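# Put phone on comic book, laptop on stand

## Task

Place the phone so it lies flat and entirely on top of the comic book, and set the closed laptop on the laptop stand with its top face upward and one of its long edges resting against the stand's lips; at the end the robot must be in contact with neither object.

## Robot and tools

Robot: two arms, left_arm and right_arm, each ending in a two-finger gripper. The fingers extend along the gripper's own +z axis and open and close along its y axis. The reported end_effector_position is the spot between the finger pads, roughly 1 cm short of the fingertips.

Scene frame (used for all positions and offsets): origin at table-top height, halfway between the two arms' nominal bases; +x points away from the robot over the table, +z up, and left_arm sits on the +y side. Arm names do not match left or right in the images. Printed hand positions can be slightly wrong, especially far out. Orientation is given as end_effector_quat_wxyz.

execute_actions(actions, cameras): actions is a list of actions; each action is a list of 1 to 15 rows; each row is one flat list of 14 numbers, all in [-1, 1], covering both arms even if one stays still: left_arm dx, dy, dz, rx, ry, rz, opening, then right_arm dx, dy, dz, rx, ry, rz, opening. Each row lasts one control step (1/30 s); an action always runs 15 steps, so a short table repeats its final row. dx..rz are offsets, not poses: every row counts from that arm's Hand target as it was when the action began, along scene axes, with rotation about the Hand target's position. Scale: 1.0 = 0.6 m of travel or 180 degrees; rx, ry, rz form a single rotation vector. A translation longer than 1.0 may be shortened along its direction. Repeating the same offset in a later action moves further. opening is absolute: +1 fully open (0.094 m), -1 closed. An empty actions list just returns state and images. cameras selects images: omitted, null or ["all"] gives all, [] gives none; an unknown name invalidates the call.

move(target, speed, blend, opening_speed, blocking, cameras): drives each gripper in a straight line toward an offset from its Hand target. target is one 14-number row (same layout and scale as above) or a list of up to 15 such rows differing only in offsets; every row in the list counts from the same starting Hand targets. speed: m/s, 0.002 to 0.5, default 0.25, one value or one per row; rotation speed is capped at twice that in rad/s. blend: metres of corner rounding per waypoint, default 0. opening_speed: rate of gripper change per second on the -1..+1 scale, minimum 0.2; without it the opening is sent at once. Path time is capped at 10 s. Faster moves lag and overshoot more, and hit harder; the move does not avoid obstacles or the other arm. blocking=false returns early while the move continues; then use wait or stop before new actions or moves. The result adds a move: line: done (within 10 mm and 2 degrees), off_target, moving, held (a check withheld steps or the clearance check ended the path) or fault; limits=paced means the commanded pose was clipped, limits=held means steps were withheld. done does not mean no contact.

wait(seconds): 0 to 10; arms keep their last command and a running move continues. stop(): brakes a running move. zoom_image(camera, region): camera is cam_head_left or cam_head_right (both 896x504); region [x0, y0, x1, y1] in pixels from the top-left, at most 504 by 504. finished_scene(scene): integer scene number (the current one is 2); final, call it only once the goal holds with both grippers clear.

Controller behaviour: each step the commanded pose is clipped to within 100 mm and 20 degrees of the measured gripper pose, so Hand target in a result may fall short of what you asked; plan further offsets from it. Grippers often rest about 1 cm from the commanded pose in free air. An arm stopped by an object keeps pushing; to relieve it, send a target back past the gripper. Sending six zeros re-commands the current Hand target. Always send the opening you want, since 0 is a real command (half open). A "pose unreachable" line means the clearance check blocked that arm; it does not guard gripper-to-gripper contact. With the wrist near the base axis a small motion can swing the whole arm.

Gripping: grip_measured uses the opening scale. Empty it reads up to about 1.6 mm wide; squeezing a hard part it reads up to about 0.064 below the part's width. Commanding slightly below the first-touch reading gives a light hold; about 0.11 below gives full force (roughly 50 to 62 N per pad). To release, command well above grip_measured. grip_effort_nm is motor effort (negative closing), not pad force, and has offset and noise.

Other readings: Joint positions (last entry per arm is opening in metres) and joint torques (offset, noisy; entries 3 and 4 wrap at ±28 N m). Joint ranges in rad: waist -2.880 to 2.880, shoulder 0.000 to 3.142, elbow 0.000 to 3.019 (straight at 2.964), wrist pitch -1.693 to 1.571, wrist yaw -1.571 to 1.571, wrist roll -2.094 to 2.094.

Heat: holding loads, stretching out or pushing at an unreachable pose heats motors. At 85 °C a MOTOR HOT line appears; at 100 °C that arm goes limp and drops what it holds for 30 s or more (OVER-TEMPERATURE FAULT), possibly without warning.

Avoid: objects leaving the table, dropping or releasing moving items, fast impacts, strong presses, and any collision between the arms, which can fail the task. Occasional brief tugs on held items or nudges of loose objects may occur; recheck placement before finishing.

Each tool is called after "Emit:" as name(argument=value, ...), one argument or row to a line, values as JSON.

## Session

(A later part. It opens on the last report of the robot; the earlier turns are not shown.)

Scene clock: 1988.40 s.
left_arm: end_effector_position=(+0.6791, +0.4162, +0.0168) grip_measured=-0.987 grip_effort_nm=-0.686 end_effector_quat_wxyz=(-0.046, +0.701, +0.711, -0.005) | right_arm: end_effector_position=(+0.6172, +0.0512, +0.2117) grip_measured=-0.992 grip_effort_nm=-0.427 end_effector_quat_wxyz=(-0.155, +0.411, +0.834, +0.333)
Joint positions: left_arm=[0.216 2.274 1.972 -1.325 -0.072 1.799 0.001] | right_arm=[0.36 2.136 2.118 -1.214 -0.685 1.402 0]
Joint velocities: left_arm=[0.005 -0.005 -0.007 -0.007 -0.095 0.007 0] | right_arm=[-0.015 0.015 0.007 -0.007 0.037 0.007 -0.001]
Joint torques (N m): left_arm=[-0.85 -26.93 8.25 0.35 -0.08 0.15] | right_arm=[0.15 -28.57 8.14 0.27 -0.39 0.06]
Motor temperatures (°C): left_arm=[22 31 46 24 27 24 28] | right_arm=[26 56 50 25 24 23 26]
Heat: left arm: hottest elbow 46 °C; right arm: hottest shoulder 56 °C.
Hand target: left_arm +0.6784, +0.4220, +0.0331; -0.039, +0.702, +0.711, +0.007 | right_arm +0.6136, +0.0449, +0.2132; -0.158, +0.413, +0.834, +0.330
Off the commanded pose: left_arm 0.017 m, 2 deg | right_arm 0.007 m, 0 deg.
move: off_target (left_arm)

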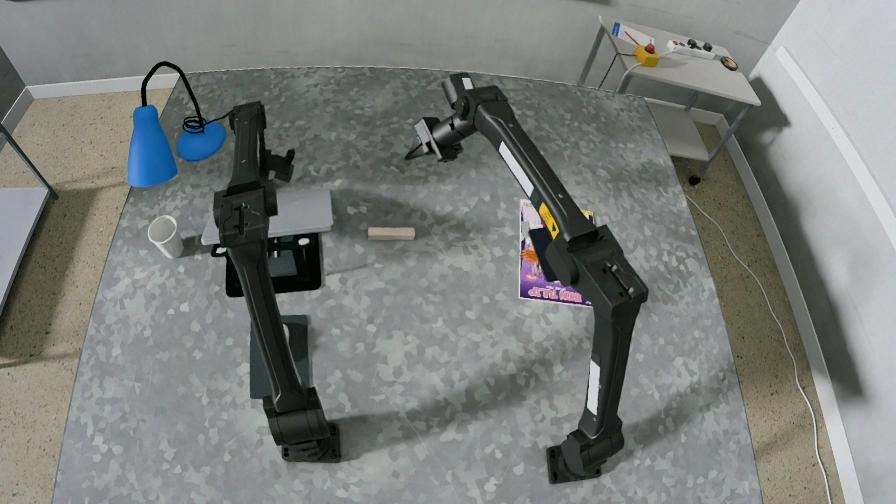

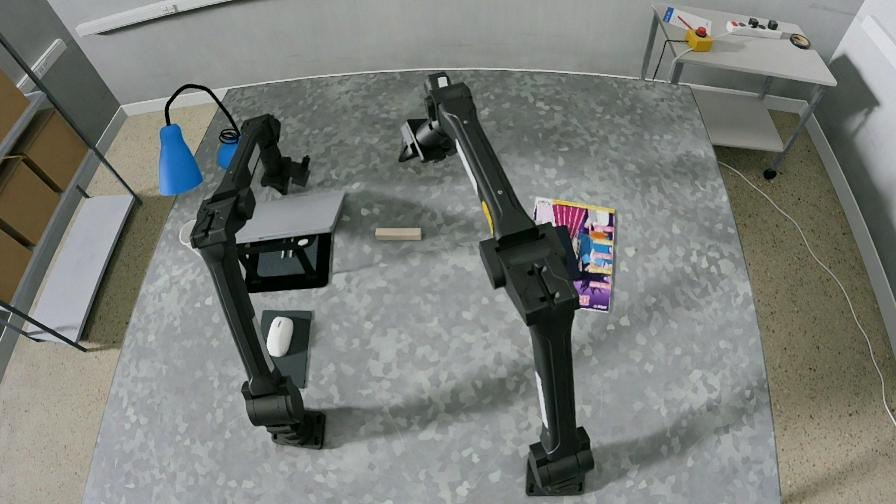

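Emit:
move(
  target=[-0.04,0,0.01,0,0,0,-1,0,0,0,0,0,0,-1],
  speed=0.06,
  cameras=["cam_head_left"],
)

Emit:
zoom_image(
  camera="cam_head_left",
  region=[180, 130, 380, 270],
)

Scene clock: 1991.67 s.
left_arm: end_effector_position=(+0.6539, +0.4123, +0.0176) grip_measured=-0.987 grip_effort_nm=-0.681 end_effector_quat_wxyz=(-0.049, +0.703, +0.709, -0.010) | right_arm: end_effector_position=(+0.6172, +0.0512, +0.2117) grip_measured=-0.992 grip_effort_nm=-0.422 end_effector_quat_wxyz=(-0.155, +0.411, +0.834, +0.333)
Joint positions: left_arm=[0.219 2.209 1.858 -1.287 -0.073 1.809 0.001] | right_arm=[0.36 2.136 2.118 -1.214 -0.685 1.402 0]
Joint velocities: left_arm=[-0.024 -0.015 -0.017 0.022 -0.007 0.022 0] | right_arm=[-0.005 0.005 -0.012 -0.002 -0.037 -0.007 0.001]
Joint torques (N m): left_arm=[-0.32 -27.52 8.4 0.62 -0.08 0.09] | right_arm=[0.09 -28.57 8.14 0.27 -0.38 0.06]
Motor temperatures (°C): left_arm=[22 32 45 24 27 24 28] | right_arm=[26 56 49 25 24 23 26]
Heat: left arm: hottest elbow 45 °C; right arm: hottest shoulder 56 °C.
Hand target: left_arm +0.6544, +0.4225, +0.0392; -0.039, +0.702, +0.711, +0.007 | right_arm +0.6136, +0.0449, +0.2132; -0.158, +0.413, +0.834, +0.330
Off the commanded pose: left_arm 0.024 m, 2 deg | right_arm 0.007 m, 0 deg.
move: off_target (left_arm)
Images, in order (width x height): cam_head_left 896x504.

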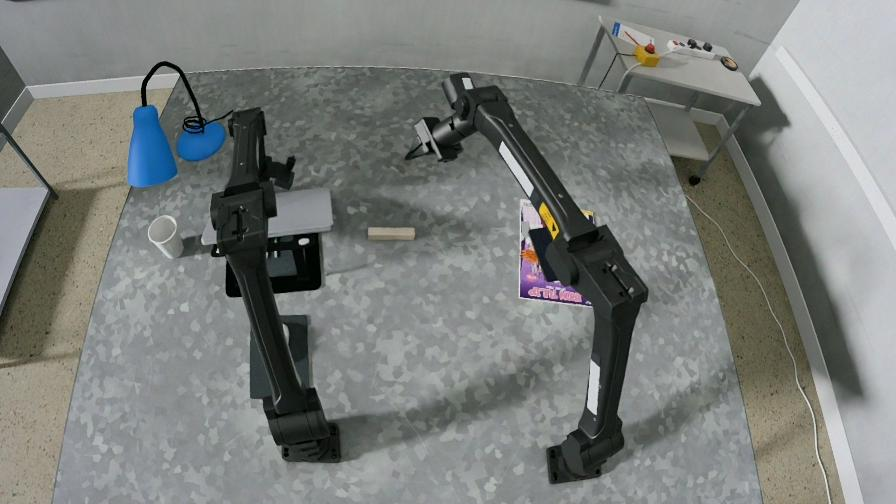

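Scaled by 2.520.

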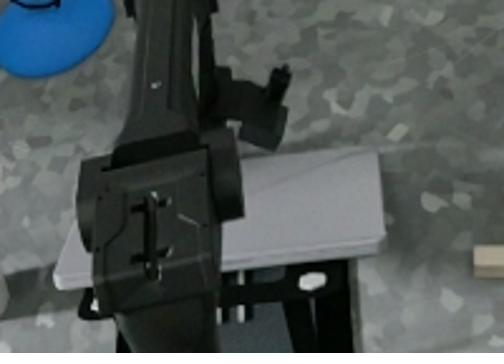

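Emit:
move(
  target=[-0.04,0,0,0,0,0,-1,0,0,0,0,0,0,-1],
  speed=0.05,
  cameras=["cam_head_left"],
)

Emit:
zoom_image(
  camera="cam_head_left",
  region=[180, 130, 380, 270],
)

Scene clock: 1995.83 s.
left_arm: end_effector_position=(+0.6466, +0.4124, +0.0274) grip_measured=-0.987 grip_effort_nm=-0.681 end_effector_quat_wxyz=(-0.034, +0.704, +0.709, +0.013) | right_arm: end_effector_position=(+0.6172, +0.0512, +0.2117) grip_measured=-0.992 grip_effort_nm=-0.427 end_effector_quat_wxyz=(-0.155, +0.411, +0.834, +0.333)
Joint positions: left_arm=[0.222 2.144 1.771 -1.21 -0.073 1.814 0.001] | right_arm=[0.36 2.136 2.118 -1.214 -0.685 1.402 0]
Joint velocities: left_arm=[-0.005 0.015 -0.002 -0.002 -0.007 0.007 0] | right_arm=[-0.005 -0.015 0.012 0.007 0.007 -0.022 -0.001]
Joint torques (N m): left_arm=[0.03 -25.88 6.75 -0.64 -0.12 0.17] | right_arm=[0.09 -28.51 8.17 0.29 -0.39 0.06]
Motor temperatures (°C): left_arm=[22 31 45 24 27 24 28] | right_arm=[26 56 49 25 24 23 26]
Heat: left arm: hottest elbow 45 °C; right arm: hottest shoulder 56 °C.
Hand target: left_arm +0.6302, +0.4228, +0.0393; -0.039, +0.702, +0.711, +0.007 | right_arm +0.6136, +0.0449, +0.2132; -0.158, +0.413, +0.834, +0.330
Off the commanded pose: left_arm 0.022 m, 1 deg | right_arm 0.007 m, 0 deg.
move: off_target (left_arm)
Images, in order (width x height): cam_head_left 896x504.

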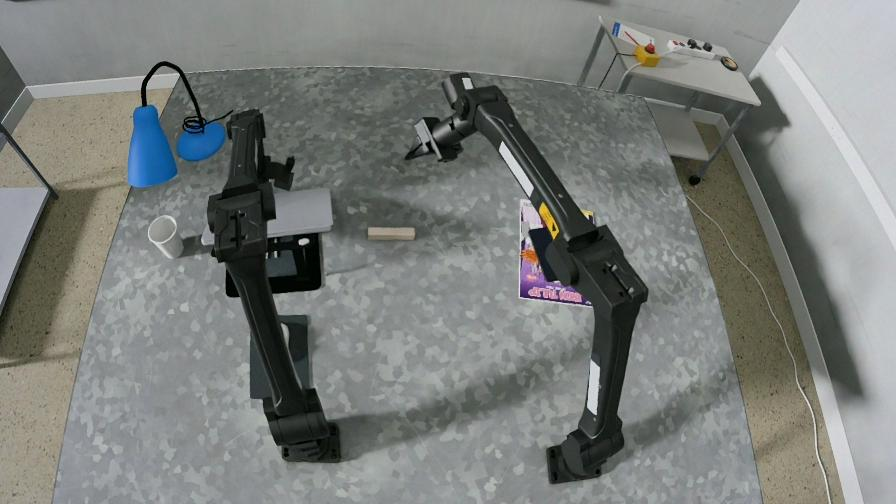

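Scaled by 2.520.

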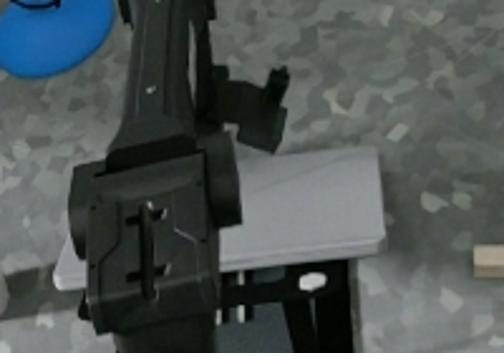

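Emit:
move(
  target=[-0.04,0,0.01,0,0,0,-1,0,0,0,0,0,0,-1],
  speed=0.05,
  cameras=["cam_head_left"],
)

Emit:
zoom_image(
  camera="cam_head_left",
  region=[180, 130, 380, 270],
)

Scene clock: 1998.47 s.
left_arm: end_effector_position=(+0.6262, +0.4138, +0.0354) grip_measured=-0.987 grip_effort_nm=-0.686 end_effector_quat_wxyz=(-0.032, +0.705, +0.709, +0.018) | right_arm: end_effector_position=(+0.6172, +0.0512, +0.2117) grip_measured=-0.992 grip_effort_nm=-0.427 end_effector_quat_wxyz=(-0.155, +0.411, +0.834, +0.333)
Joint positions: left_arm=[0.233 2.08 1.684 -1.176 -0.073 1.826 0.001] | right_arm=[0.36 2.136 2.118 -1.214 -0.685 1.402 0]
Joint velocities: left_arm=[0.005 -0.015 -0.002 -0.012 -0.007 -0.095 0.001] | right_arm=[-0.005 -0.005 0.002 0.017 0.022 -0.037 0]
Joint torques (N m): left_arm=[0.32 -24.94 6.45 -0.92 -0.12 0.21] | right_arm=[0.15 -28.57 8.14 0.27 -0.38 0.06]
Motor temperatures (°C): left_arm=[22 31 45 24 27 24 28] | right_arm=[26 56 49 25 24 23 26]
Heat: left arm: hottest elbow 45 °C; right arm: hottest shoulder 56 °C.
Hand target: left_arm +0.6062, +0.4232, +0.0455; -0.039, +0.702, +0.711, +0.007 | right_arm +0.6136, +0.0449, +0.2132; -0.158, +0.413, +0.834, +0.330
Off the commanded pose: left_arm 0.024 m, 2 deg | right_arm 0.007 m, 0 deg.
move: off_target (left_arm)
Images, in order (width x height): cam_head_left 896x504.

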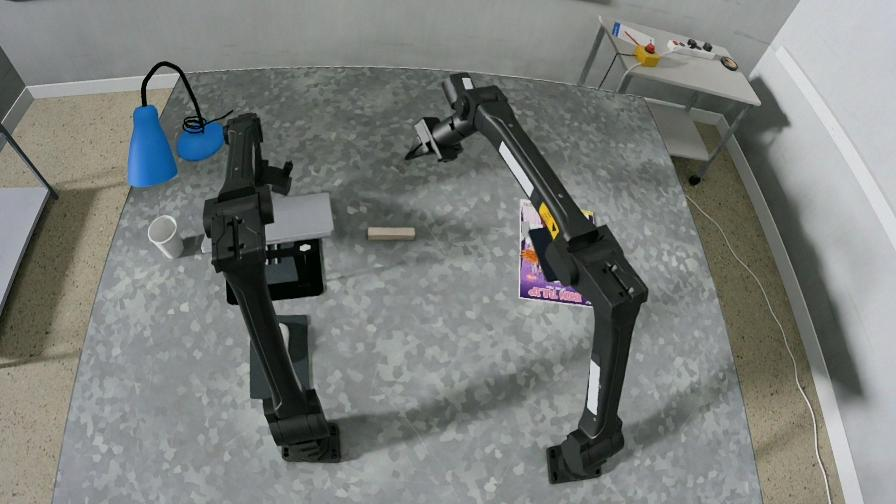

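Scaled by 2.520.

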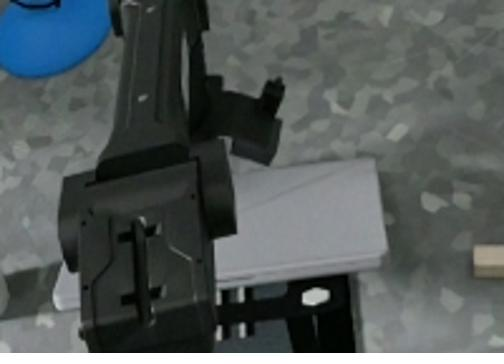

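Emit:
move(
  target=[0.047,0,0,0,0,0,-1,0,0,0,0,0,0,-1],
  speed=0.03,
  cameras=["cam_head_left","cam_head_right"],
)

Emit:
zoom_image(
  camera="cam_head_right",
  region=[220, 150, 370, 270],
)

Scene clock: 2012.30 s.
left_arm: end_effector_position=(+0.6209, +0.4124, +0.0412) grip_measured=-0.987 grip_effort_nm=-0.676 end_effector_quat_wxyz=(-0.042, +0.705, +0.708, +0.000) | right_arm: end_effector_position=(+0.6172, +0.0512, +0.2117) grip_measured=-0.992 grip_effort_nm=-0.432 end_effector_quat_wxyz=(-0.155, +0.411, +0.834, +0.333)
Joint positions: left_arm=[0.233 2.085 1.709 -1.237 -0.073 1.827 0.001] | right_arm=[0.36 2.136 2.118 -1.214 -0.685 1.402 0]
Joint velocities: left_arm=[-0.005 0.005 0.007 -0.022 0.037 0.051 0] | right_arm=[-0.005 -0.005 -0.007 -0.002 0.037 0.007 0]
Joint torques (N m): left_arm=[-0.38 -19.49 14.38 -0.51 -0.06 -0.01] | right_arm=[0.09 -28.63 8.16 0.28 -0.39 0.05]
Motor temperatures (°C): left_arm=[22 31 44 24 27 24 28] | right_arm=[26 56 49 25 24 23 26]
Heat: left arm: hottest elbow 44 °C; right arm: hottest shoulder 56 °C.
Hand target: left_arm +0.6344, +0.4228, +0.0452; -0.039, +0.702, +0.711, +0.007 | right_arm +0.6136, +0.0449, +0.2132; -0.158, +0.413, +0.834, +0.330
Off the commanded pose: left_arm 0.018 m, 1 deg | right_arm 0.007 m, 0 deg.
move: off_target (left_arm)

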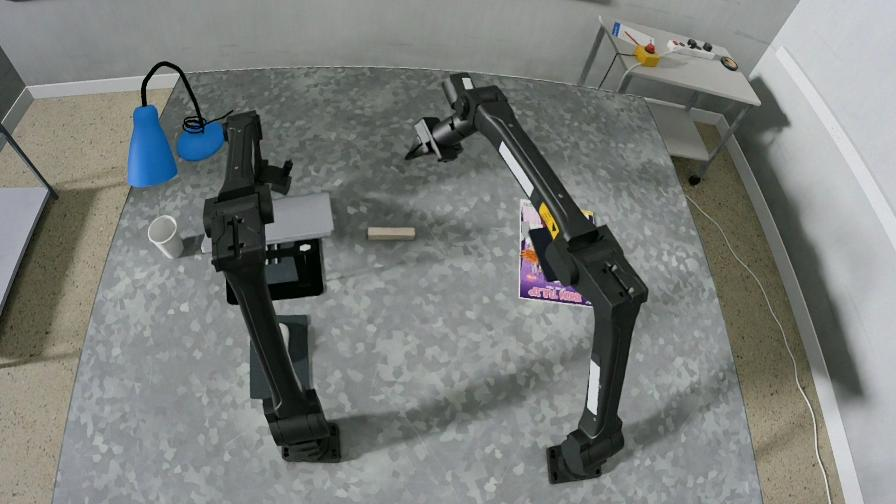

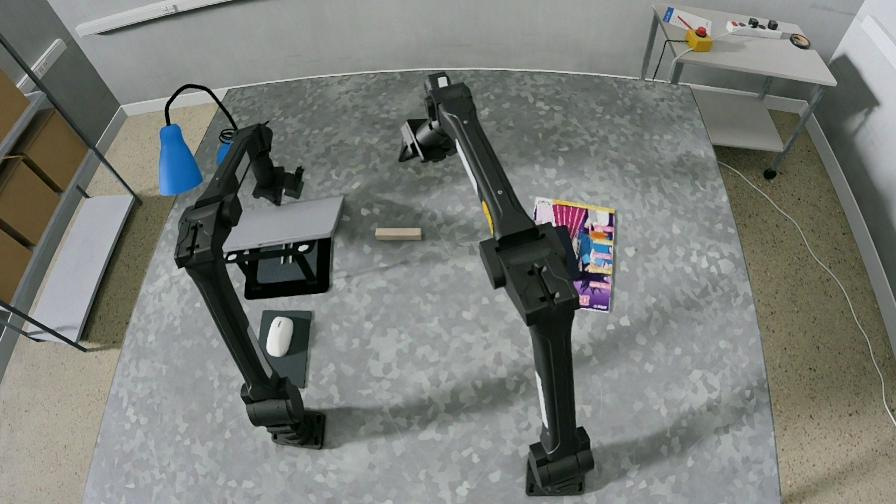

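Scaled by 3.360.

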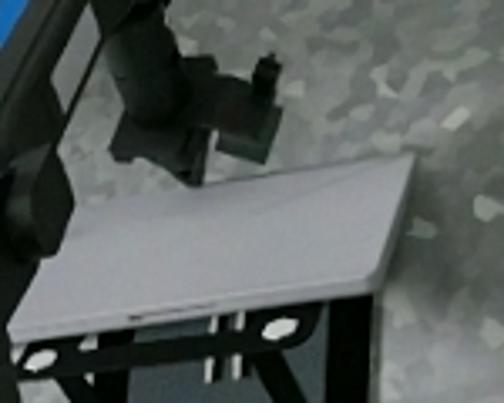

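Emit:
move(
  target=[0.02,0,-0.01,0,0,0,-1,0,0,0,0,0,0,-1],
  speed=0.04,
  cameras=[],
)

Scene clock: 2015.53 s.
left_arm: end_effector_position=(+0.6296, +0.4147, +0.0276) grip_measured=-0.987 grip_effort_nm=-0.676 end_effector_quat_wxyz=(-0.046, +0.705, +0.707, -0.006) | right_arm: end_effector_position=(+0.6172, +0.0512, +0.2117) grip_measured=-0.992 grip_effort_nm=-0.427 end_effector_quat_wxyz=(-0.155, +0.411, +0.834, +0.333)
Joint positions: left_arm=[0.233 2.132 1.75 -1.246 -0.073 1.827 0.001] | right_arm=[0.36 2.136 2.118 -1.214 -0.685 1.402 0]
Joint velocities: left_arm=[-0.005 -0.005 0.012 -0.002 -0.051 -0.066 0] | right_arm=[0.005 -0.005 -0.002 -0.007 0.007 -0.007 0]
Joint torques (N m): left_arm=[-0.91 -21.36 14.53 -0.36 -0.15 0.01] | right_arm=[0.15 -28.63 8.16 0.28 -0.39 0.06]
Motor temperatures (°C): left_arm=[22 31 44 24 27 24 28] | right_arm=[26 56 48 25 24 23 26]
Heat: left arm: hottest elbow 44 °C; right arm: hottest shoulder 56 °C.
Hand target: left_arm +0.6465, +0.4227, +0.0394; -0.039, +0.702, +0.711, +0.007 | right_arm +0.6136, +0.0449, +0.2132; -0.158, +0.413, +0.834, +0.330
Off the commanded pose: left_arm 0.022 m, 2 deg | right_arm 0.007 m, 0 deg.
move: off_target (left_arm)
No camera images: "cameras" was empty.

Emit:
move(
  target=[0,-0.1,0.005,0,0,0,-1,0,0,0,0,0,0,-1],
  speed=0.05,
  cameras=[],
)

Emit:
move(
  target=[0,-0.05,0,0,0,0,-1,0,0,0,0,0,0,-1],
  speed=0.05,
  cameras=["cam_head_left"],
)

Emit:
zoom_image(
  camera="cam_head_left",
  region=[180, 130, 380, 270],
)

Scene clock: 2019.47 s.
left_arm: end_effector_position=(+0.6410, +0.3689, +0.0276) grip_measured=-0.987 grip_effort_nm=-0.681 end_effector_quat_wxyz=(-0.046, +0.702, +0.711, -0.003) | right_arm: end_effector_position=(+0.6172, +0.0512, +0.2117) grip_measured=-0.992 grip_effort_nm=-0.427 end_effector_quat_wxyz=(-0.155, +0.411, +0.834, +0.333)
Joint positions: left_arm=[0.157 2.132 1.75 -1.246 -0.073 1.741 0.001] | right_arm=[0.36 2.136 2.118 -1.214 -0.685 1.402 0]
Joint velocities: left_arm=[-0.005 -0.015 0.007 0.002 0.051 0.022 0] | right_arm=[0.005 -0.005 -0.007 -0.007 -0.037 0.007 -0.001]
Joint torques (N m): left_arm=[-1.44 -23.88 9.76 -0.08 0.02 -0.13] | right_arm=[0.03 -28.57 8.16 0.27 -0.38 0.06]
Motor temperatures (°C): left_arm=[22 31 45 24 27 24 28] | right_arm=[26 56 48 25 24 23 26]
Heat: left arm: hottest elbow 45 °C; right arm: hottest shoulder 56 °C.
Hand target: left_arm +0.6458, +0.3627, +0.0430; -0.039, +0.702, +0.711, +0.007 | right_arm +0.6136, +0.0449, +0.2132; -0.158, +0.413, +0.834, +0.330
Off the commanded pose: left_arm 0.017 m, 1 deg | right_arm 0.007 m, 0 deg.
move: off_target (left_arm)
No camera images: "cameras" was empty.

Scene clock: 2020.67 s.
left_arm: end_effector_position=(+0.6465, +0.3388, +0.0276) grip_measured=-0.987 grip_effort_nm=-0.676 end_effector_quat_wxyz=(-0.046, +0.703, +0.710, -0.001) | right_arm: end_effector_position=(+0.6172, +0.0512, +0.2117) grip_measured=-0.992 grip_effort_nm=-0.427 end_effector_quat_wxyz=(-0.155, +0.411, +0.834, +0.333)
Joint positions: left_arm=[0.108 2.132 1.75 -1.246 -0.073 1.694 0.001] | right_arm=[0.36 2.136 2.118 -1.214 -0.685 1.402 0]
Joint velocities: left_arm=[0.005 -0.005 0.007 -0.002 -0.022 -0.037 0] | right_arm=[-0.015 0.005 -0.012 0.002 0.022 -0.022 0]
Joint torques (N m): left_arm=[-2.02 -25.23 8.2 0.18 0.11 -0.1] | right_arm=[0.09 -28.57 8.17 0.28 -0.39 0.06]
Motor temperatures (°C): left_arm=[22 31 44 24 27 24 28] | right_arm=[26 56 48 25 24 23 26]
Heat: left arm: hottest elbow 44 °C; right arm: hottest shoulder 56 °C.
Hand target: left_arm +0.6455, +0.3325, +0.0433; -0.039, +0.702, +0.711, +0.007 | right_arm +0.6136, +0.0449, +0.2132; -0.158, +0.413, +0.834, +0.330
Off the commanded pose: left_arm 0.017 m, 1 deg | right_arm 0.007 m, 0 deg.
move: off_target (left_arm)
Images, in order (width x height): cam_head_left 896x504.

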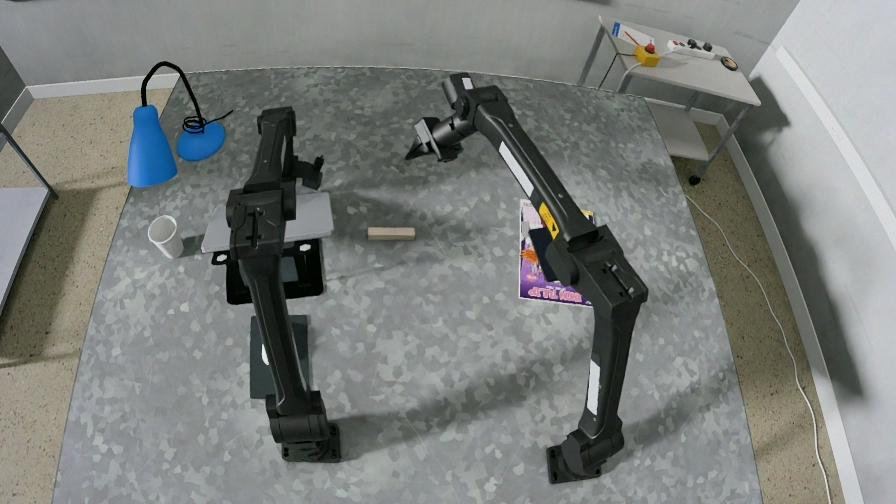

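Scaled by 2.520.

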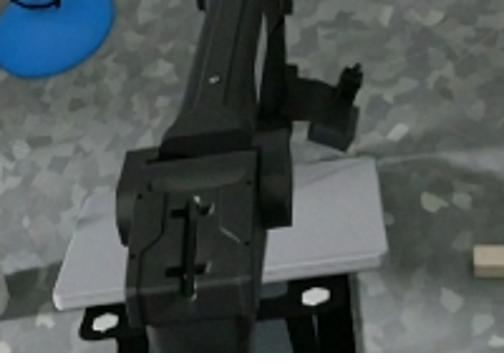

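Emit:
move(
  target=[-0.03,0,0.005,0,0,0,-1,0,0,0,0,0,0,-1],
  speed=0.04,
  cameras=[],
)

Emit:
move(
  target=[-0.02,0,0.003,0,0,0,-1,0,0,0,0,0,0,-1],
  speed=0.04,
  cameras=["cam_head_left"],
)

Emit:
zoom_image(
  camera="cam_head_left",
  region=[180, 130, 380, 270],
)

Scene clock: 2026.27 s.
left_arm: end_effector_position=(+0.6360, +0.3374, +0.0383) grip_measured=-0.987 grip_effort_nm=-0.676 end_effector_quat_wxyz=(-0.037, +0.702, +0.711, +0.012) | right_arm: end_effector_position=(+0.6172, +0.0512, +0.2117) grip_measured=-0.992 grip_effort_nm=-0.432 end_effector_quat_wxyz=(-0.155, +0.411, +0.834, +0.333)
Joint positions: left_arm=[0.108 2.074 1.682 -1.205 -0.073 1.693 0.001] | right_arm=[0.36 2.136 2.118 -1.214 -0.685 1.402 0]
Joint velocities: left_arm=[-0.015 -0.015 -0.002 -0.007 0.037 0.051 0] | right_arm=[-0.015 0.005 0.002 0.002 -0.007 -0.007 0]
Joint torques (N m): left_arm=[-1.85 -24 7.51 -0.34 0.13 -0.02] | right_arm=[0.09 -28.57 8.14 0.29 -0.39 0.06]
Motor temperatures (°C): left_arm=[22 32 44 24 27 24 28] | right_arm=[26 56 48 25 24 23 26]
Heat: left arm: hottest elbow 44 °C; right arm: hottest shoulder 56 °C.
Hand target: left_arm +0.6275, +0.3328, +0.0462; -0.039, +0.702, +0.711, +0.007 | right_arm +0.6136, +0.0449, +0.2132; -0.158, +0.413, +0.834, +0.330
Off the commanded pose: left_arm 0.013 m, 1 deg | right_arm 0.007 m, 0 deg.
move: off_target (left_arm)
No camera images: "cameras" was empty.

Scene clock: 2027.13 s.
left_arm: end_effector_position=(+0.6230, +0.3356, +0.0449) grip_measured=-0.987 grip_effort_nm=-0.681 end_effector_quat_wxyz=(-0.038, +0.702, +0.711, +0.010) | right_arm: end_effector_position=(+0.6172, +0.0512, +0.2117) grip_measured=-0.992 grip_effort_nm=-0.427 end_effector_quat_wxyz=(-0.155, +0.411, +0.834, +0.333)
Joint positions: left_arm=[0.108 2.038 1.64 -1.204 -0.073 1.693 0.001] | right_arm=[0.36 2.136 2.118 -1.214 -0.685 1.402 0]
Joint velocities: left_arm=[-0.005 -0.005 0.002 0.002 -0.022 0.022 0] | right_arm=[0.005 0.015 -0.012 -0.007 0.051 0.007 0]
Joint torques (N m): left_arm=[-1.55 -22.83 7.34 -0.06 0.11 0.02] | right_arm=[0.15 -28.57 8.17 0.27 -0.38 0.06]
Motor temperatures (°C): left_arm=[22 32 44 24 27 24 28] | right_arm=[26 56 48 25 24 23 26]
Heat: left arm: hottest elbow 44 °C; right arm: hottest shoulder 56 °C.
Hand target: left_arm +0.6154, +0.3329, +0.0480; -0.039, +0.702, +0.711, +0.007 | right_arm +0.6136, +0.0449, +0.2132; -0.158, +0.413, +0.834, +0.330
Off the commanded pose: left_arm 0.009 m, 0 deg | right_arm 0.007 m, 0 deg.
move: done
Images, in order (width x height): cam_head_left 896x504.

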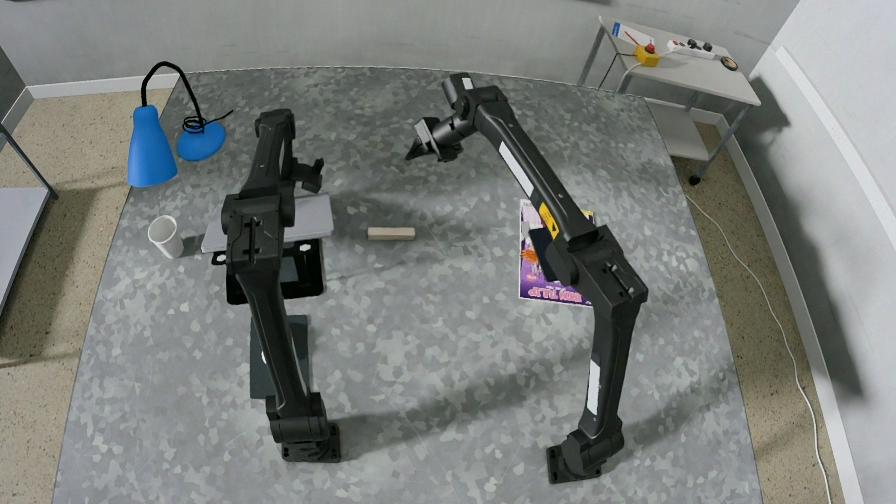

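Scaled by 2.520.

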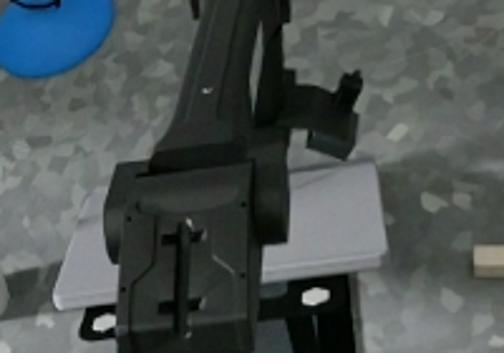

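Emit:
move(
  target=[-0.015,0,-0.02,0,0,0,-1,0,0,0,0,0,0,-1],
  speed=0.04,
  cameras=[],
)

Emit:
move(
  target=[-0.02,0,0.002,0,0,0,-1,0,0,0,0,0,0,-1],
  speed=0.04,
  cameras=["cam_head_left"],
)

Emit:
zoom_image(
  camera="cam_head_left",
  region=[180, 130, 380, 270],
)

Scene clock: 2032.10 s.
left_arm: end_effector_position=(+0.6221, +0.3355, +0.0443) grip_measured=-0.987 grip_effort_nm=-0.681 end_effector_quat_wxyz=(-0.028, +0.702, +0.711, +0.023) | right_arm: end_effector_position=(+0.6172, +0.0512, +0.2117) grip_measured=-0.992 grip_effort_nm=-0.427 end_effector_quat_wxyz=(-0.155, +0.411, +0.834, +0.333)
Joint positions: left_arm=[0.108 2.016 1.602 -1.155 -0.073 1.693 0.001] | right_arm=[0.36 2.136 2.118 -1.214 -0.685 1.402 0]
Joint velocities: left_arm=[-0.005 -0.024 -0.002 0.012 0.037 0.066 0.001] | right_arm=[0.005 -0.005 0.012 0.002 -0.037 -0.007 0]
Joint torques (N m): left_arm=[-1.67 -21.48 6.04 -0.1 0.06 0] | right_arm=[0.09 -28.57 8.14 0.28 -0.39 0.06]
Motor temperatures (°C): left_arm=[22 32 44 24 27 24 28] | right_arm=[26 56 48 25 24 23 26]
Heat: left arm: hottest elbow 44 °C; right arm: hottest shoulder 56 °C.
Hand target: left_arm +0.6063, +0.3329, +0.0363; -0.039, +0.702, +0.711, +0.007 | right_arm +0.6136, +0.0449, +0.2132; -0.158, +0.413, +0.834, +0.330
Off the commanded pose: left_arm 0.018 m, 2 deg | right_arm 0.007 m, 0 deg.
move: off_target (left_arm)
No camera images: "cameras" was empty.

Scene clock: 2032.97 s.
left_arm: end_effector_position=(+0.6130, +0.3343, +0.0490) grip_measured=-0.987 grip_effort_nm=-0.676 end_effector_quat_wxyz=(-0.025, +0.702, +0.712, +0.027) | right_arm: end_effector_position=(+0.6172, +0.0512, +0.2117) grip_measured=-0.992 grip_effort_nm=-0.422 end_effector_quat_wxyz=(-0.155, +0.411, +0.834, +0.333)
Joint positions: left_arm=[0.108 1.982 1.562 -1.137 -0.073 1.693 0.001] | right_arm=[0.36 2.136 2.118 -1.214 -0.685 1.402 0]
Joint velocities: left_arm=[-0.015 -0.015 -0.017 -0.007 -0.007 -0.037 0] | right_arm=[-0.005 -0.015 0.012 -0.012 0.007 -0.007 0]
Joint torques (N m): left_arm=[-1.03 -21.42 5.89 -0.24 0.08 0.07] | right_arm=[0.15 -28.51 8.17 0.27 -0.38 0.06]
Motor temperatures (°C): left_arm=[22 32 44 24 27 24 28] | right_arm=[26 56 48 25 24 23 26]
Heat: left arm: hottest elbow 44 °C; right arm: hottest shoulder 56 °C.
Hand target: left_arm +0.5943, +0.3331, +0.0375; -0.039, +0.702, +0.711, +0.007 | right_arm +0.6136, +0.0449, +0.2132; -0.158, +0.413, +0.834, +0.330
Off the commanded pose: left_arm 0.022 m, 3 deg | right_arm 0.007 m, 0 deg.
move: off_target (left_arm)
Images, in order (width x height): cam_head_left 896x504.

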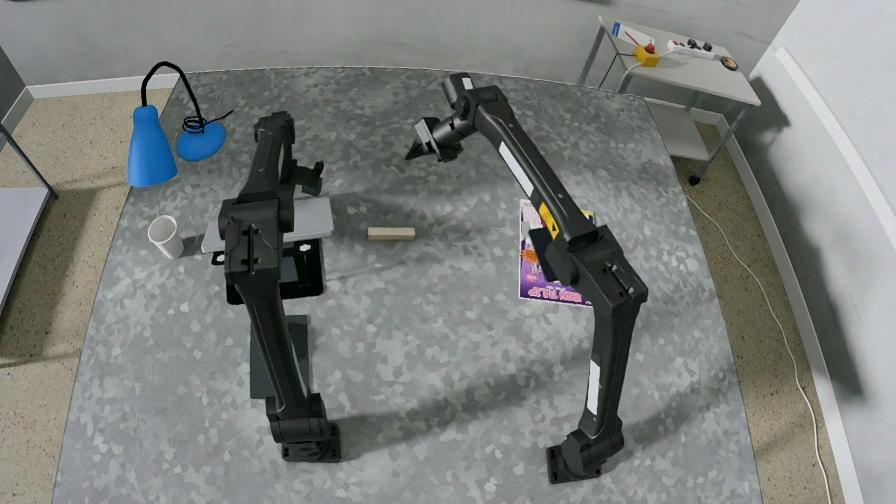

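Scaled by 2.520.

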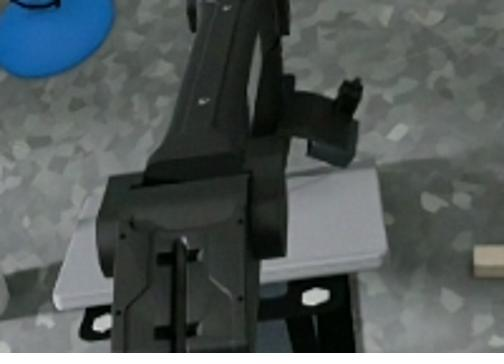

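Emit:
zoom_image(
  camera="cam_head_left",
  region=[270, 170, 350, 270],
)

Emit:
zoom_image(
  camera="cam_head_right",
  region=[250, 170, 360, 270],
)

Scaled by 5.040.

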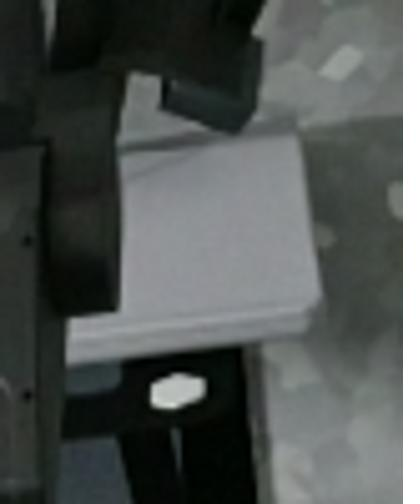

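This scene's latest camera images include none from cam_head_right. They are from: cam_head_left. cam_head_right's image comes with the result of a call that names it in "cameras".

Emit:
move(
  target=[0.065,0,0.0,0,0,0,-1,0,0,0,0,0,0,-1],
  speed=0.04,
  cameras=["cam_head_left","cam_head_right"],
)

Emit:
zoom_image(
  camera="cam_head_right",
  region=[250, 170, 360, 270],
)

Emit:
zoom_image(
  camera="cam_head_left",
  region=[180, 130, 380, 270],
)

Scene clock: 2040.70 s.
left_arm: end_effector_position=(+0.6223, +0.3355, +0.0452) grip_measured=-0.987 grip_effort_nm=-0.681 end_effector_quat_wxyz=(-0.037, +0.702, +0.711, +0.012) | right_arm: end_effector_position=(+0.6172, +0.0512, +0.2117) grip_measured=-0.992 grip_effort_nm=-0.427 end_effector_quat_wxyz=(-0.155, +0.411, +0.834, +0.333)
Joint positions: left_arm=[0.108 2.033 1.633 -1.197 -0.073 1.693 0.001] | right_arm=[0.36 2.136 2.118 -1.214 -0.685 1.402 0]
Joint velocities: left_arm=[0.005 -0.015 0.007 -0.002 -0.022 0.022 0] | right_arm=[-0.005 -0.005 -0.007 0.007 0.022 0.037 0]
Joint torques (N m): left_arm=[-1.9 -17.85 13.23 -0.34 0.09 -0.01] | right_arm=[0.09 -28.57 8.17 0.28 -0.38 0.06]
Motor temperatures (°C): left_arm=[22 32 43 23 27 24 28] | right_arm=[26 56 48 25 24 23 26]
Heat: left arm: hottest elbow 43 °C; right arm: hottest shoulder 56 °C.
Hand target: left_arm +0.6334, +0.3326, +0.0373; -0.039, +0.702, +0.711, +0.007 | right_arm +0.6136, +0.0449, +0.2132; -0.158, +0.413, +0.834, +0.330
Off the commanded pose: left_arm 0.014 m, 1 deg | right_arm 0.007 m, 0 deg.
move: off_target (left_arm)

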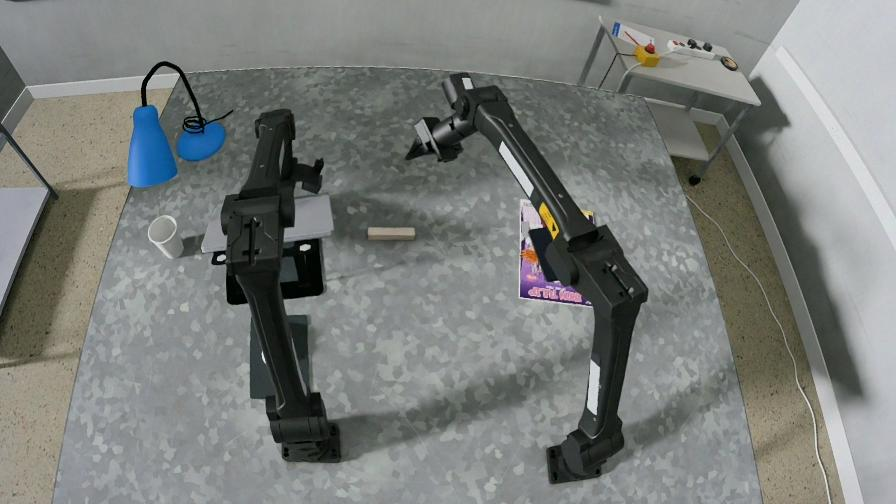

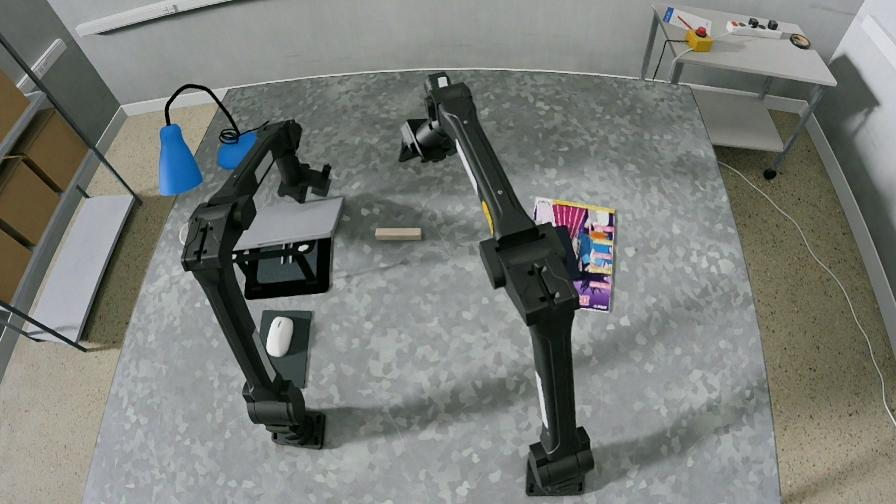

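Scaled by 4.582.

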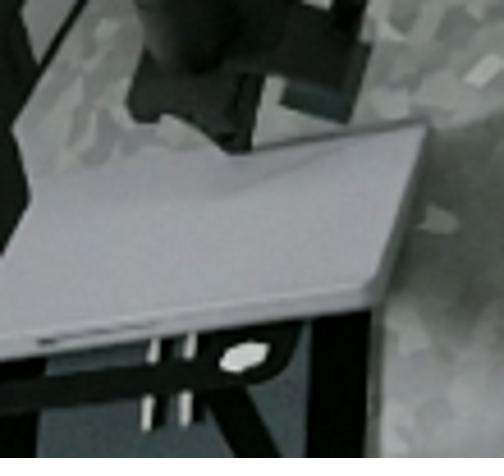

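Scaled by 2.520.

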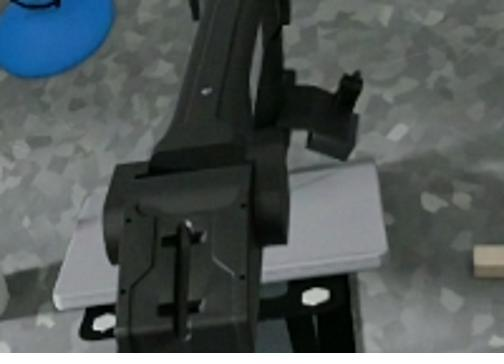

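Emit:
move(
  target=[0.02,0,-0.025,0,0,0,-1,0,0,0,0,0,0,-1],
  speed=0.04,
  cameras=[],
)

Emit:
move(
  target=[-0.03,0,0.005,0,0,0,-1,0,0,0,0,0,0,-1],
  speed=0.04,
  cameras=[],
)

Scene clock: 2048.63 s.
left_arm: end_effector_position=(+0.6346, +0.3372, +0.0380) grip_measured=-0.987 grip_effort_nm=-0.681 end_effector_quat_wxyz=(-0.036, +0.702, +0.712, +0.013) | right_arm: end_effector_position=(+0.6172, +0.0512, +0.2117) grip_measured=-0.992 grip_effort_nm=-0.427 end_effector_quat_wxyz=(-0.155, +0.411, +0.834, +0.333)
Joint positions: left_arm=[0.108 2.069 1.673 -1.197 -0.073 1.692 0.001] | right_arm=[0.36 2.136 2.118 -1.214 -0.685 1.402 0]
Joint velocities: left_arm=[0.005 -0.005 -0.002 0.027 0.051 0.007 -0.001] | right_arm=[-0.015 -0.034 -0.002 -0.002 0.037 -0.037 0.001]
Joint torques (N m): left_arm=[-2.26 -17.61 12.66 0.25 0.04 -0.03] | right_arm=[0.09 -28.57 8.13 0.29 -0.39 0.07]
Motor temperatures (°C): left_arm=[22 32 44 23 27 24 28] | right_arm=[26 56 48 25 24 23 26]
Heat: left arm: hottest elbow 44 °C; right arm: hottest shoulder 56 °C.
Hand target: left_arm +0.6452, +0.3323, +0.0222; -0.039, +0.702, +0.711, +0.007 | right_arm +0.6136, +0.0449, +0.2132; -0.158, +0.413, +0.834, +0.330
Off the commanded pose: left_arm 0.020 m, 1 deg | right_arm 0.007 m, 0 deg.
move: off_target (left_arm)
No camera images: "cameras" was empty.

Scene clock: 2049.53 s.
left_arm: end_effector_position=(+0.6365, +0.3375, +0.0368) grip_measured=-0.987 grip_effort_nm=-0.681 end_effector_quat_wxyz=(-0.032, +0.701, +0.712, +0.018) | right_arm: end_effector_position=(+0.6172, +0.0512, +0.2117) grip_measured=-0.992 grip_effort_nm=-0.427 end_effector_quat_wxyz=(-0.155, +0.411, +0.834, +0.333)
Joint positions: left_arm=[0.108 2.068 1.668 -1.182 -0.073 1.692 0.001] | right_arm=[0.36 2.136 2.118 -1.214 -0.685 1.402 0]
Joint velocities: left_arm=[-0.005 0.005 0.002 0.027 0.007 -0.051 -0.001] | right_arm=[0.005 0.005 -0.007 0.002 0.051 0.022 0]
Joint torques (N m): left_arm=[-1.96 -22.83 6.64 0.51 0.06 -0.06] | right_arm=[0.09 -28.57 8.14 0.27 -0.38 0.06]
Motor temperatures (°C): left_arm=[22 32 44 23 27 24 28] | right_arm=[26 56 48 25 24 23 26]
Heat: left arm: hottest elbow 44 °C; right arm: hottest shoulder 56 °C.
Hand target: left_arm +0.6273, +0.3326, +0.0254; -0.039, +0.702, +0.711, +0.007 | right_arm +0.6136, +0.0449, +0.2132; -0.158, +0.413, +0.834, +0.330
Off the commanded pose: left_arm 0.016 m, 1 deg | right_arm 0.007 m, 0 deg.
move: off_target (left_arm)
No camera images: "cameras" was empty.

Emit:
move(
  target=[0.0,0,-0.02,0,0,0,-1,0,0,0,0,0,0,-1],
  speed=0.04,
  cameras=[],
)

Emit:
move(
  target=[0,0.1,0.0,0,0,0,-1,0,0,0,0,0,0,-1],
  speed=0.04,
  cameras=[],
)

Emit:
move(
  target=[0,0.1,0.0,0,0,0,-1,0,0,0,0,0,0,-1],
  speed=0.04,
  cameras=["cam_head_left"],
)

Emit:
zoom_image(
  camera="cam_head_left",
  region=[180, 130, 380, 270],
)

Scene clock: 2055.20 s.
left_arm: end_effector_position=(+0.6399, +0.3379, +0.0320) grip_measured=-0.987 grip_effort_nm=-0.686 end_effector_quat_wxyz=(-0.025, +0.701, +0.712, +0.027) | right_arm: end_effector_position=(+0.6172, +0.0512, +0.2117) grip_measured=-0.992 grip_effort_nm=-0.427 end_effector_quat_wxyz=(-0.155, +0.411, +0.834, +0.333)
Joint positions: left_arm=[0.108 2.067 1.654 -1.145 -0.073 1.692 0.001] | right_arm=[0.36 2.136 2.118 -1.214 -0.685 1.402 0]
Joint velocities: left_arm=[-0.015 -0.015 0.002 -0.007 -0.022 0.037 0] | right_arm=[0.015 -0.005 -0.002 -0.002 0.022 -0.037 -0.001]
Joint torques (N m): left_arm=[-1.85 -21.36 6.97 -0.06 0.08 -0.01] | right_arm=[0.03 -28.57 8.16 0.27 -0.39 0.06]
Motor temperatures (°C): left_arm=[22 32 43 23 27 24 28] | right_arm=[26 56 47 25 24 23 26]
Heat: left arm: hottest elbow 43 °C; right arm: hottest shoulder 56 °C.
Hand target: left_arm +0.6271, +0.3324, +0.0134; -0.039, +0.702, +0.711, +0.007 | right_arm +0.6136, +0.0449, +0.2132; -0.158, +0.413, +0.834, +0.330
Off the commanded pose: left_arm 0.023 m, 3 deg | right_arm 0.007 m, 0 deg.
move: off_target (left_arm)
No camera images: "cameras" was empty.

Scene clock: 2057.23 s.
left_arm: end_effector_position=(+0.6346, +0.3711, +0.0275) grip_measured=-0.987 grip_effort_nm=-0.681 end_effector_quat_wxyz=(-0.024, +0.708, +0.706, +0.023) | right_arm: end_effector_position=(+0.6172, +0.0512, +0.2117) grip_measured=-0.992 grip_effort_nm=-0.427 end_effector_quat_wxyz=(-0.155, +0.411, +0.834, +0.333)
Joint positions: left_arm=[0.164 2.075 1.654 -1.138 -0.066 1.767 0.001] | right_arm=[0.36 2.136 2.118 -1.214 -0.685 1.402 0]
Joint velocities: left_arm=[0.005 -0.005 0.002 0.012 -0.022 0.022 -0.001] | right_arm=[-0.005 -0.015 0.002 -0.017 0.007 0.007 0.001]
Joint torques (N m): left_arm=[1.08 -18.96 10.76 -0.7 -0.26 0.18] | right_arm=[0.15 -28.51 8.16 0.29 -0.39 0.06]
Motor temperatures (°C): left_arm=[22 32 43 23 27 24 28] | right_arm=[26 56 47 25 24 23 26]
Heat: left arm: hottest elbow 43 °C; right arm: hottest shoulder 56 °C.
Hand target: left_arm +0.6277, +0.3924, +0.0128; -0.039, +0.702, +0.711, +0.007 | right_arm +0.6136, +0.0449, +0.2132; -0.158, +0.413, +0.834, +0.330
Off the commanded pose: left_arm 0.027 m, 3 deg | right_arm 0.007 m, 0 deg.
move: off_target (left_arm)
No camera images: "cameras" was empty.

Scene clock: 2059.27 s.
left_arm: end_effector_position=(+0.6295, +0.4305, +0.0152) grip_measured=-0.987 grip_effort_nm=-0.676 end_effector_quat_wxyz=(-0.030, +0.708, +0.706, +0.014) | right_arm: end_effector_position=(+0.6172, +0.0512, +0.2117) grip_measured=-0.992 grip_effort_nm=-0.427 end_effector_quat_wxyz=(-0.155, +0.411, +0.834, +0.333)
Joint positions: left_arm=[0.259 2.124 1.702 -1.154 -0.066 1.862 0.001] | right_arm=[0.36 2.136 2.118 -1.214 -0.685 1.402 0]
Joint velocities: left_arm=[0.005 -0.005 -0.002 0.002 -0.007 0.022 0] | right_arm=[0.005 0.005 -0.002 0.002 0.037 0.022 0]
Joint torques (N m): left_arm=[1.38 -20.66 12.67 -0.68 -0.38 0.16] | right_arm=[0.15 -28.57 8.14 0.27 -0.38 0.06]
Motor temperatures (°C): left_arm=[22 32 43 23 27 24 28] | right_arm=[26 56 47 25 24 23 26]
Heat: left arm: hottest elbow 43 °C; right arm: hottest shoulder 56 °C.
Hand target: left_arm +0.6284, +0.4525, +0.0121; -0.040, +0.702, +0.711, +0.007 | right_arm +0.6136, +0.0449, +0.2132; -0.158, +0.413, +0.834, +0.330
Off the commanded pose: left_arm 0.022 m, 2 deg | right_arm 0.007 m, 0 deg.
move: off_target (left_arm)
Images, in order (width x height): cam_head_left 896x504.

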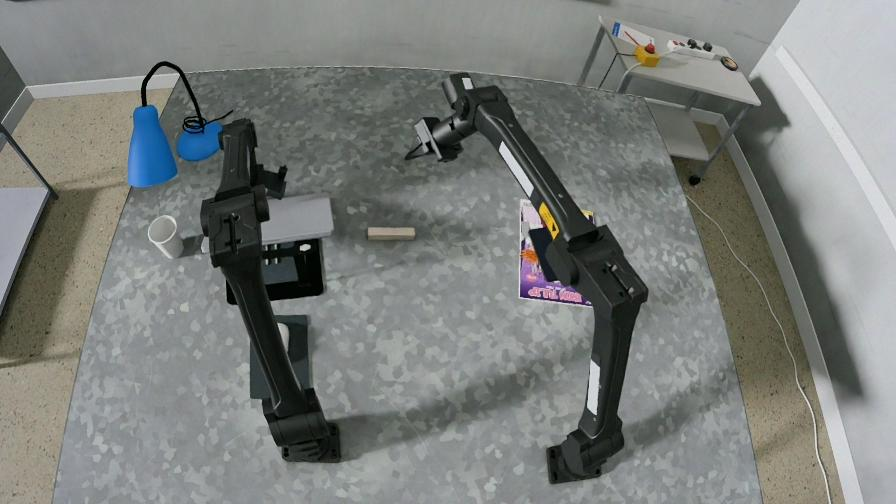

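Scaled by 2.520.

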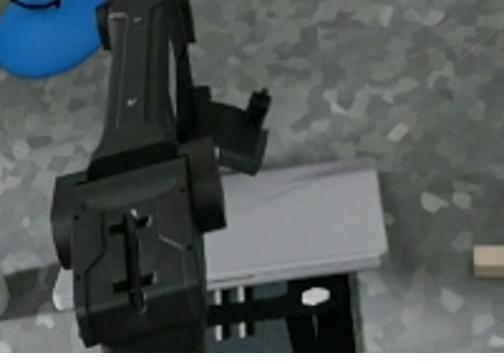

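Emit:
move(
  target=[0.035,-0.03,0.03,0,0,0,-1,0,0,0,0,0,0,-1],
  speed=0.05,
  cameras=[],
)

Emit:
move(
  target=[0,0,0.025,0,0,0,-1,0,0,0,0,0,0,-1],
  speed=0.05,
  cameras=["cam_head_left"],
)

Emit:
zoom_image(
  camera="cam_head_left",
  region=[180, 130, 380, 270],
)

Scene clock: 2066.80 s.
left_arm: end_effector_position=(+0.6299, +0.4316, +0.0183) grip_measured=-0.987 grip_effort_nm=-0.681 end_effector_quat_wxyz=(-0.045, +0.704, +0.709, -0.008) | right_arm: end_effector_position=(+0.6172, +0.0512, +0.2117) grip_measured=-0.992 grip_effort_nm=-0.422 end_effector_quat_wxyz=(-0.155, +0.411, +0.834, +0.333)
Joint positions: left_arm=[0.259 2.155 1.764 -1.237 -0.071 1.849 0.001] | right_arm=[0.36 2.136 2.118 -1.214 -0.685 1.402 0]
Joint velocities: left_arm=[-0.015 -0.015 -0.012 0.002 0.007 -0.007 0] | right_arm=[0.005 -0.015 0.007 -0.002 -0.037 -0.037 0]
Joint torques (N m): left_arm=[-1.85 -20.48 14.76 -0.39 -0.13 -0.03] | right_arm=[0.15 -28.63 8.16 0.28 -0.39 0.06]
Motor temperatures (°C): left_arm=[22 32 44 24 27 24 28] | right_arm=[26 56 47 25 24 23 26]
Heat: left arm: hottest elbow 44 °C; right arm: hottest shoulder 56 °C.
Hand target: left_arm +0.6495, +0.4344, +0.0303; -0.039, +0.702, +0.711, +0.007 | right_arm +0.6136, +0.0449, +0.2132; -0.158, +0.413, +0.834, +0.330
Off the commanded pose: left_arm 0.023 m, 2 deg | right_arm 0.007 m, 0 deg.
move: off_target (left_arm)
No camera images: "cameras" was empty.

Scene clock: 2067.70 s.
left_arm: end_effector_position=(+0.6293, +0.4314, +0.0247) grip_measured=-0.987 grip_effort_nm=-0.676 end_effector_quat_wxyz=(-0.048, +0.703, +0.709, -0.014) | right_arm: end_effector_position=(+0.6172, +0.0512, +0.2117) grip_measured=-0.992 grip_effort_nm=-0.432 end_effector_quat_wxyz=(-0.155, +0.411, +0.834, +0.333)
Joint positions: left_arm=[0.259 2.155 1.782 -1.268 -0.071 1.848 0.001] | right_arm=[0.36 2.136 2.118 -1.214 -0.685 1.402 0]
Joint velocities: left_arm=[-0.005 -0.015 -0.002 -0.002 0.066 -0.007 0.001] | right_arm=[0.005 0.005 -0.002 0.012 0.037 -0.125 -0.001]
Joint torques (N m): left_arm=[-1.61 -23.18 14.79 -0.46 -0.18 -0.05] | right_arm=[0.15 -28.57 8.16 0.27 -0.38 0.06]
Motor temperatures (°C): left_arm=[22 32 44 24 27 24 28] | right_arm=[26 56 47 25 24 23 26]
Heat: left arm: hottest elbow 44 °C; right arm: hottest shoulder 56 °C.
Hand target: left_arm +0.6496, +0.4346, +0.0452; -0.039, +0.702, +0.711, +0.007 | right_arm +0.6136, +0.0449, +0.2132; -0.158, +0.413, +0.834, +0.330
Off the commanded pose: left_arm 0.029 m, 3 deg | right_arm 0.007 m, 0 deg.
move: off_target (left_arm)
Images, in order (width x height): cam_head_left 896x504.

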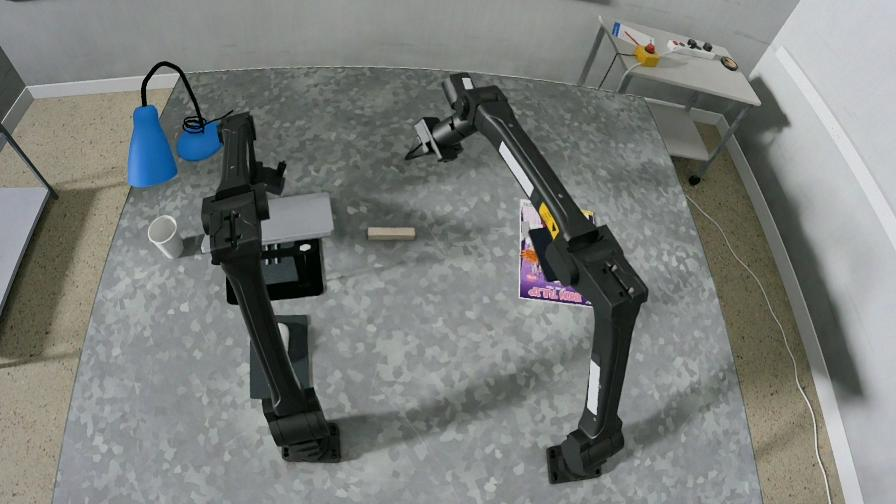

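Scaled by 2.520.

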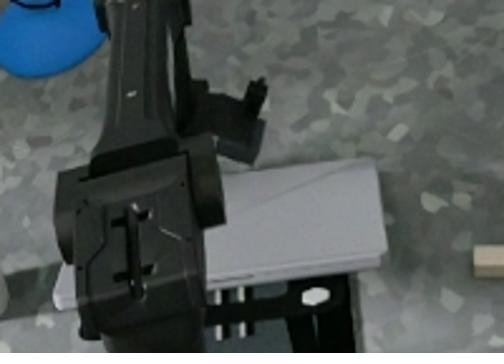

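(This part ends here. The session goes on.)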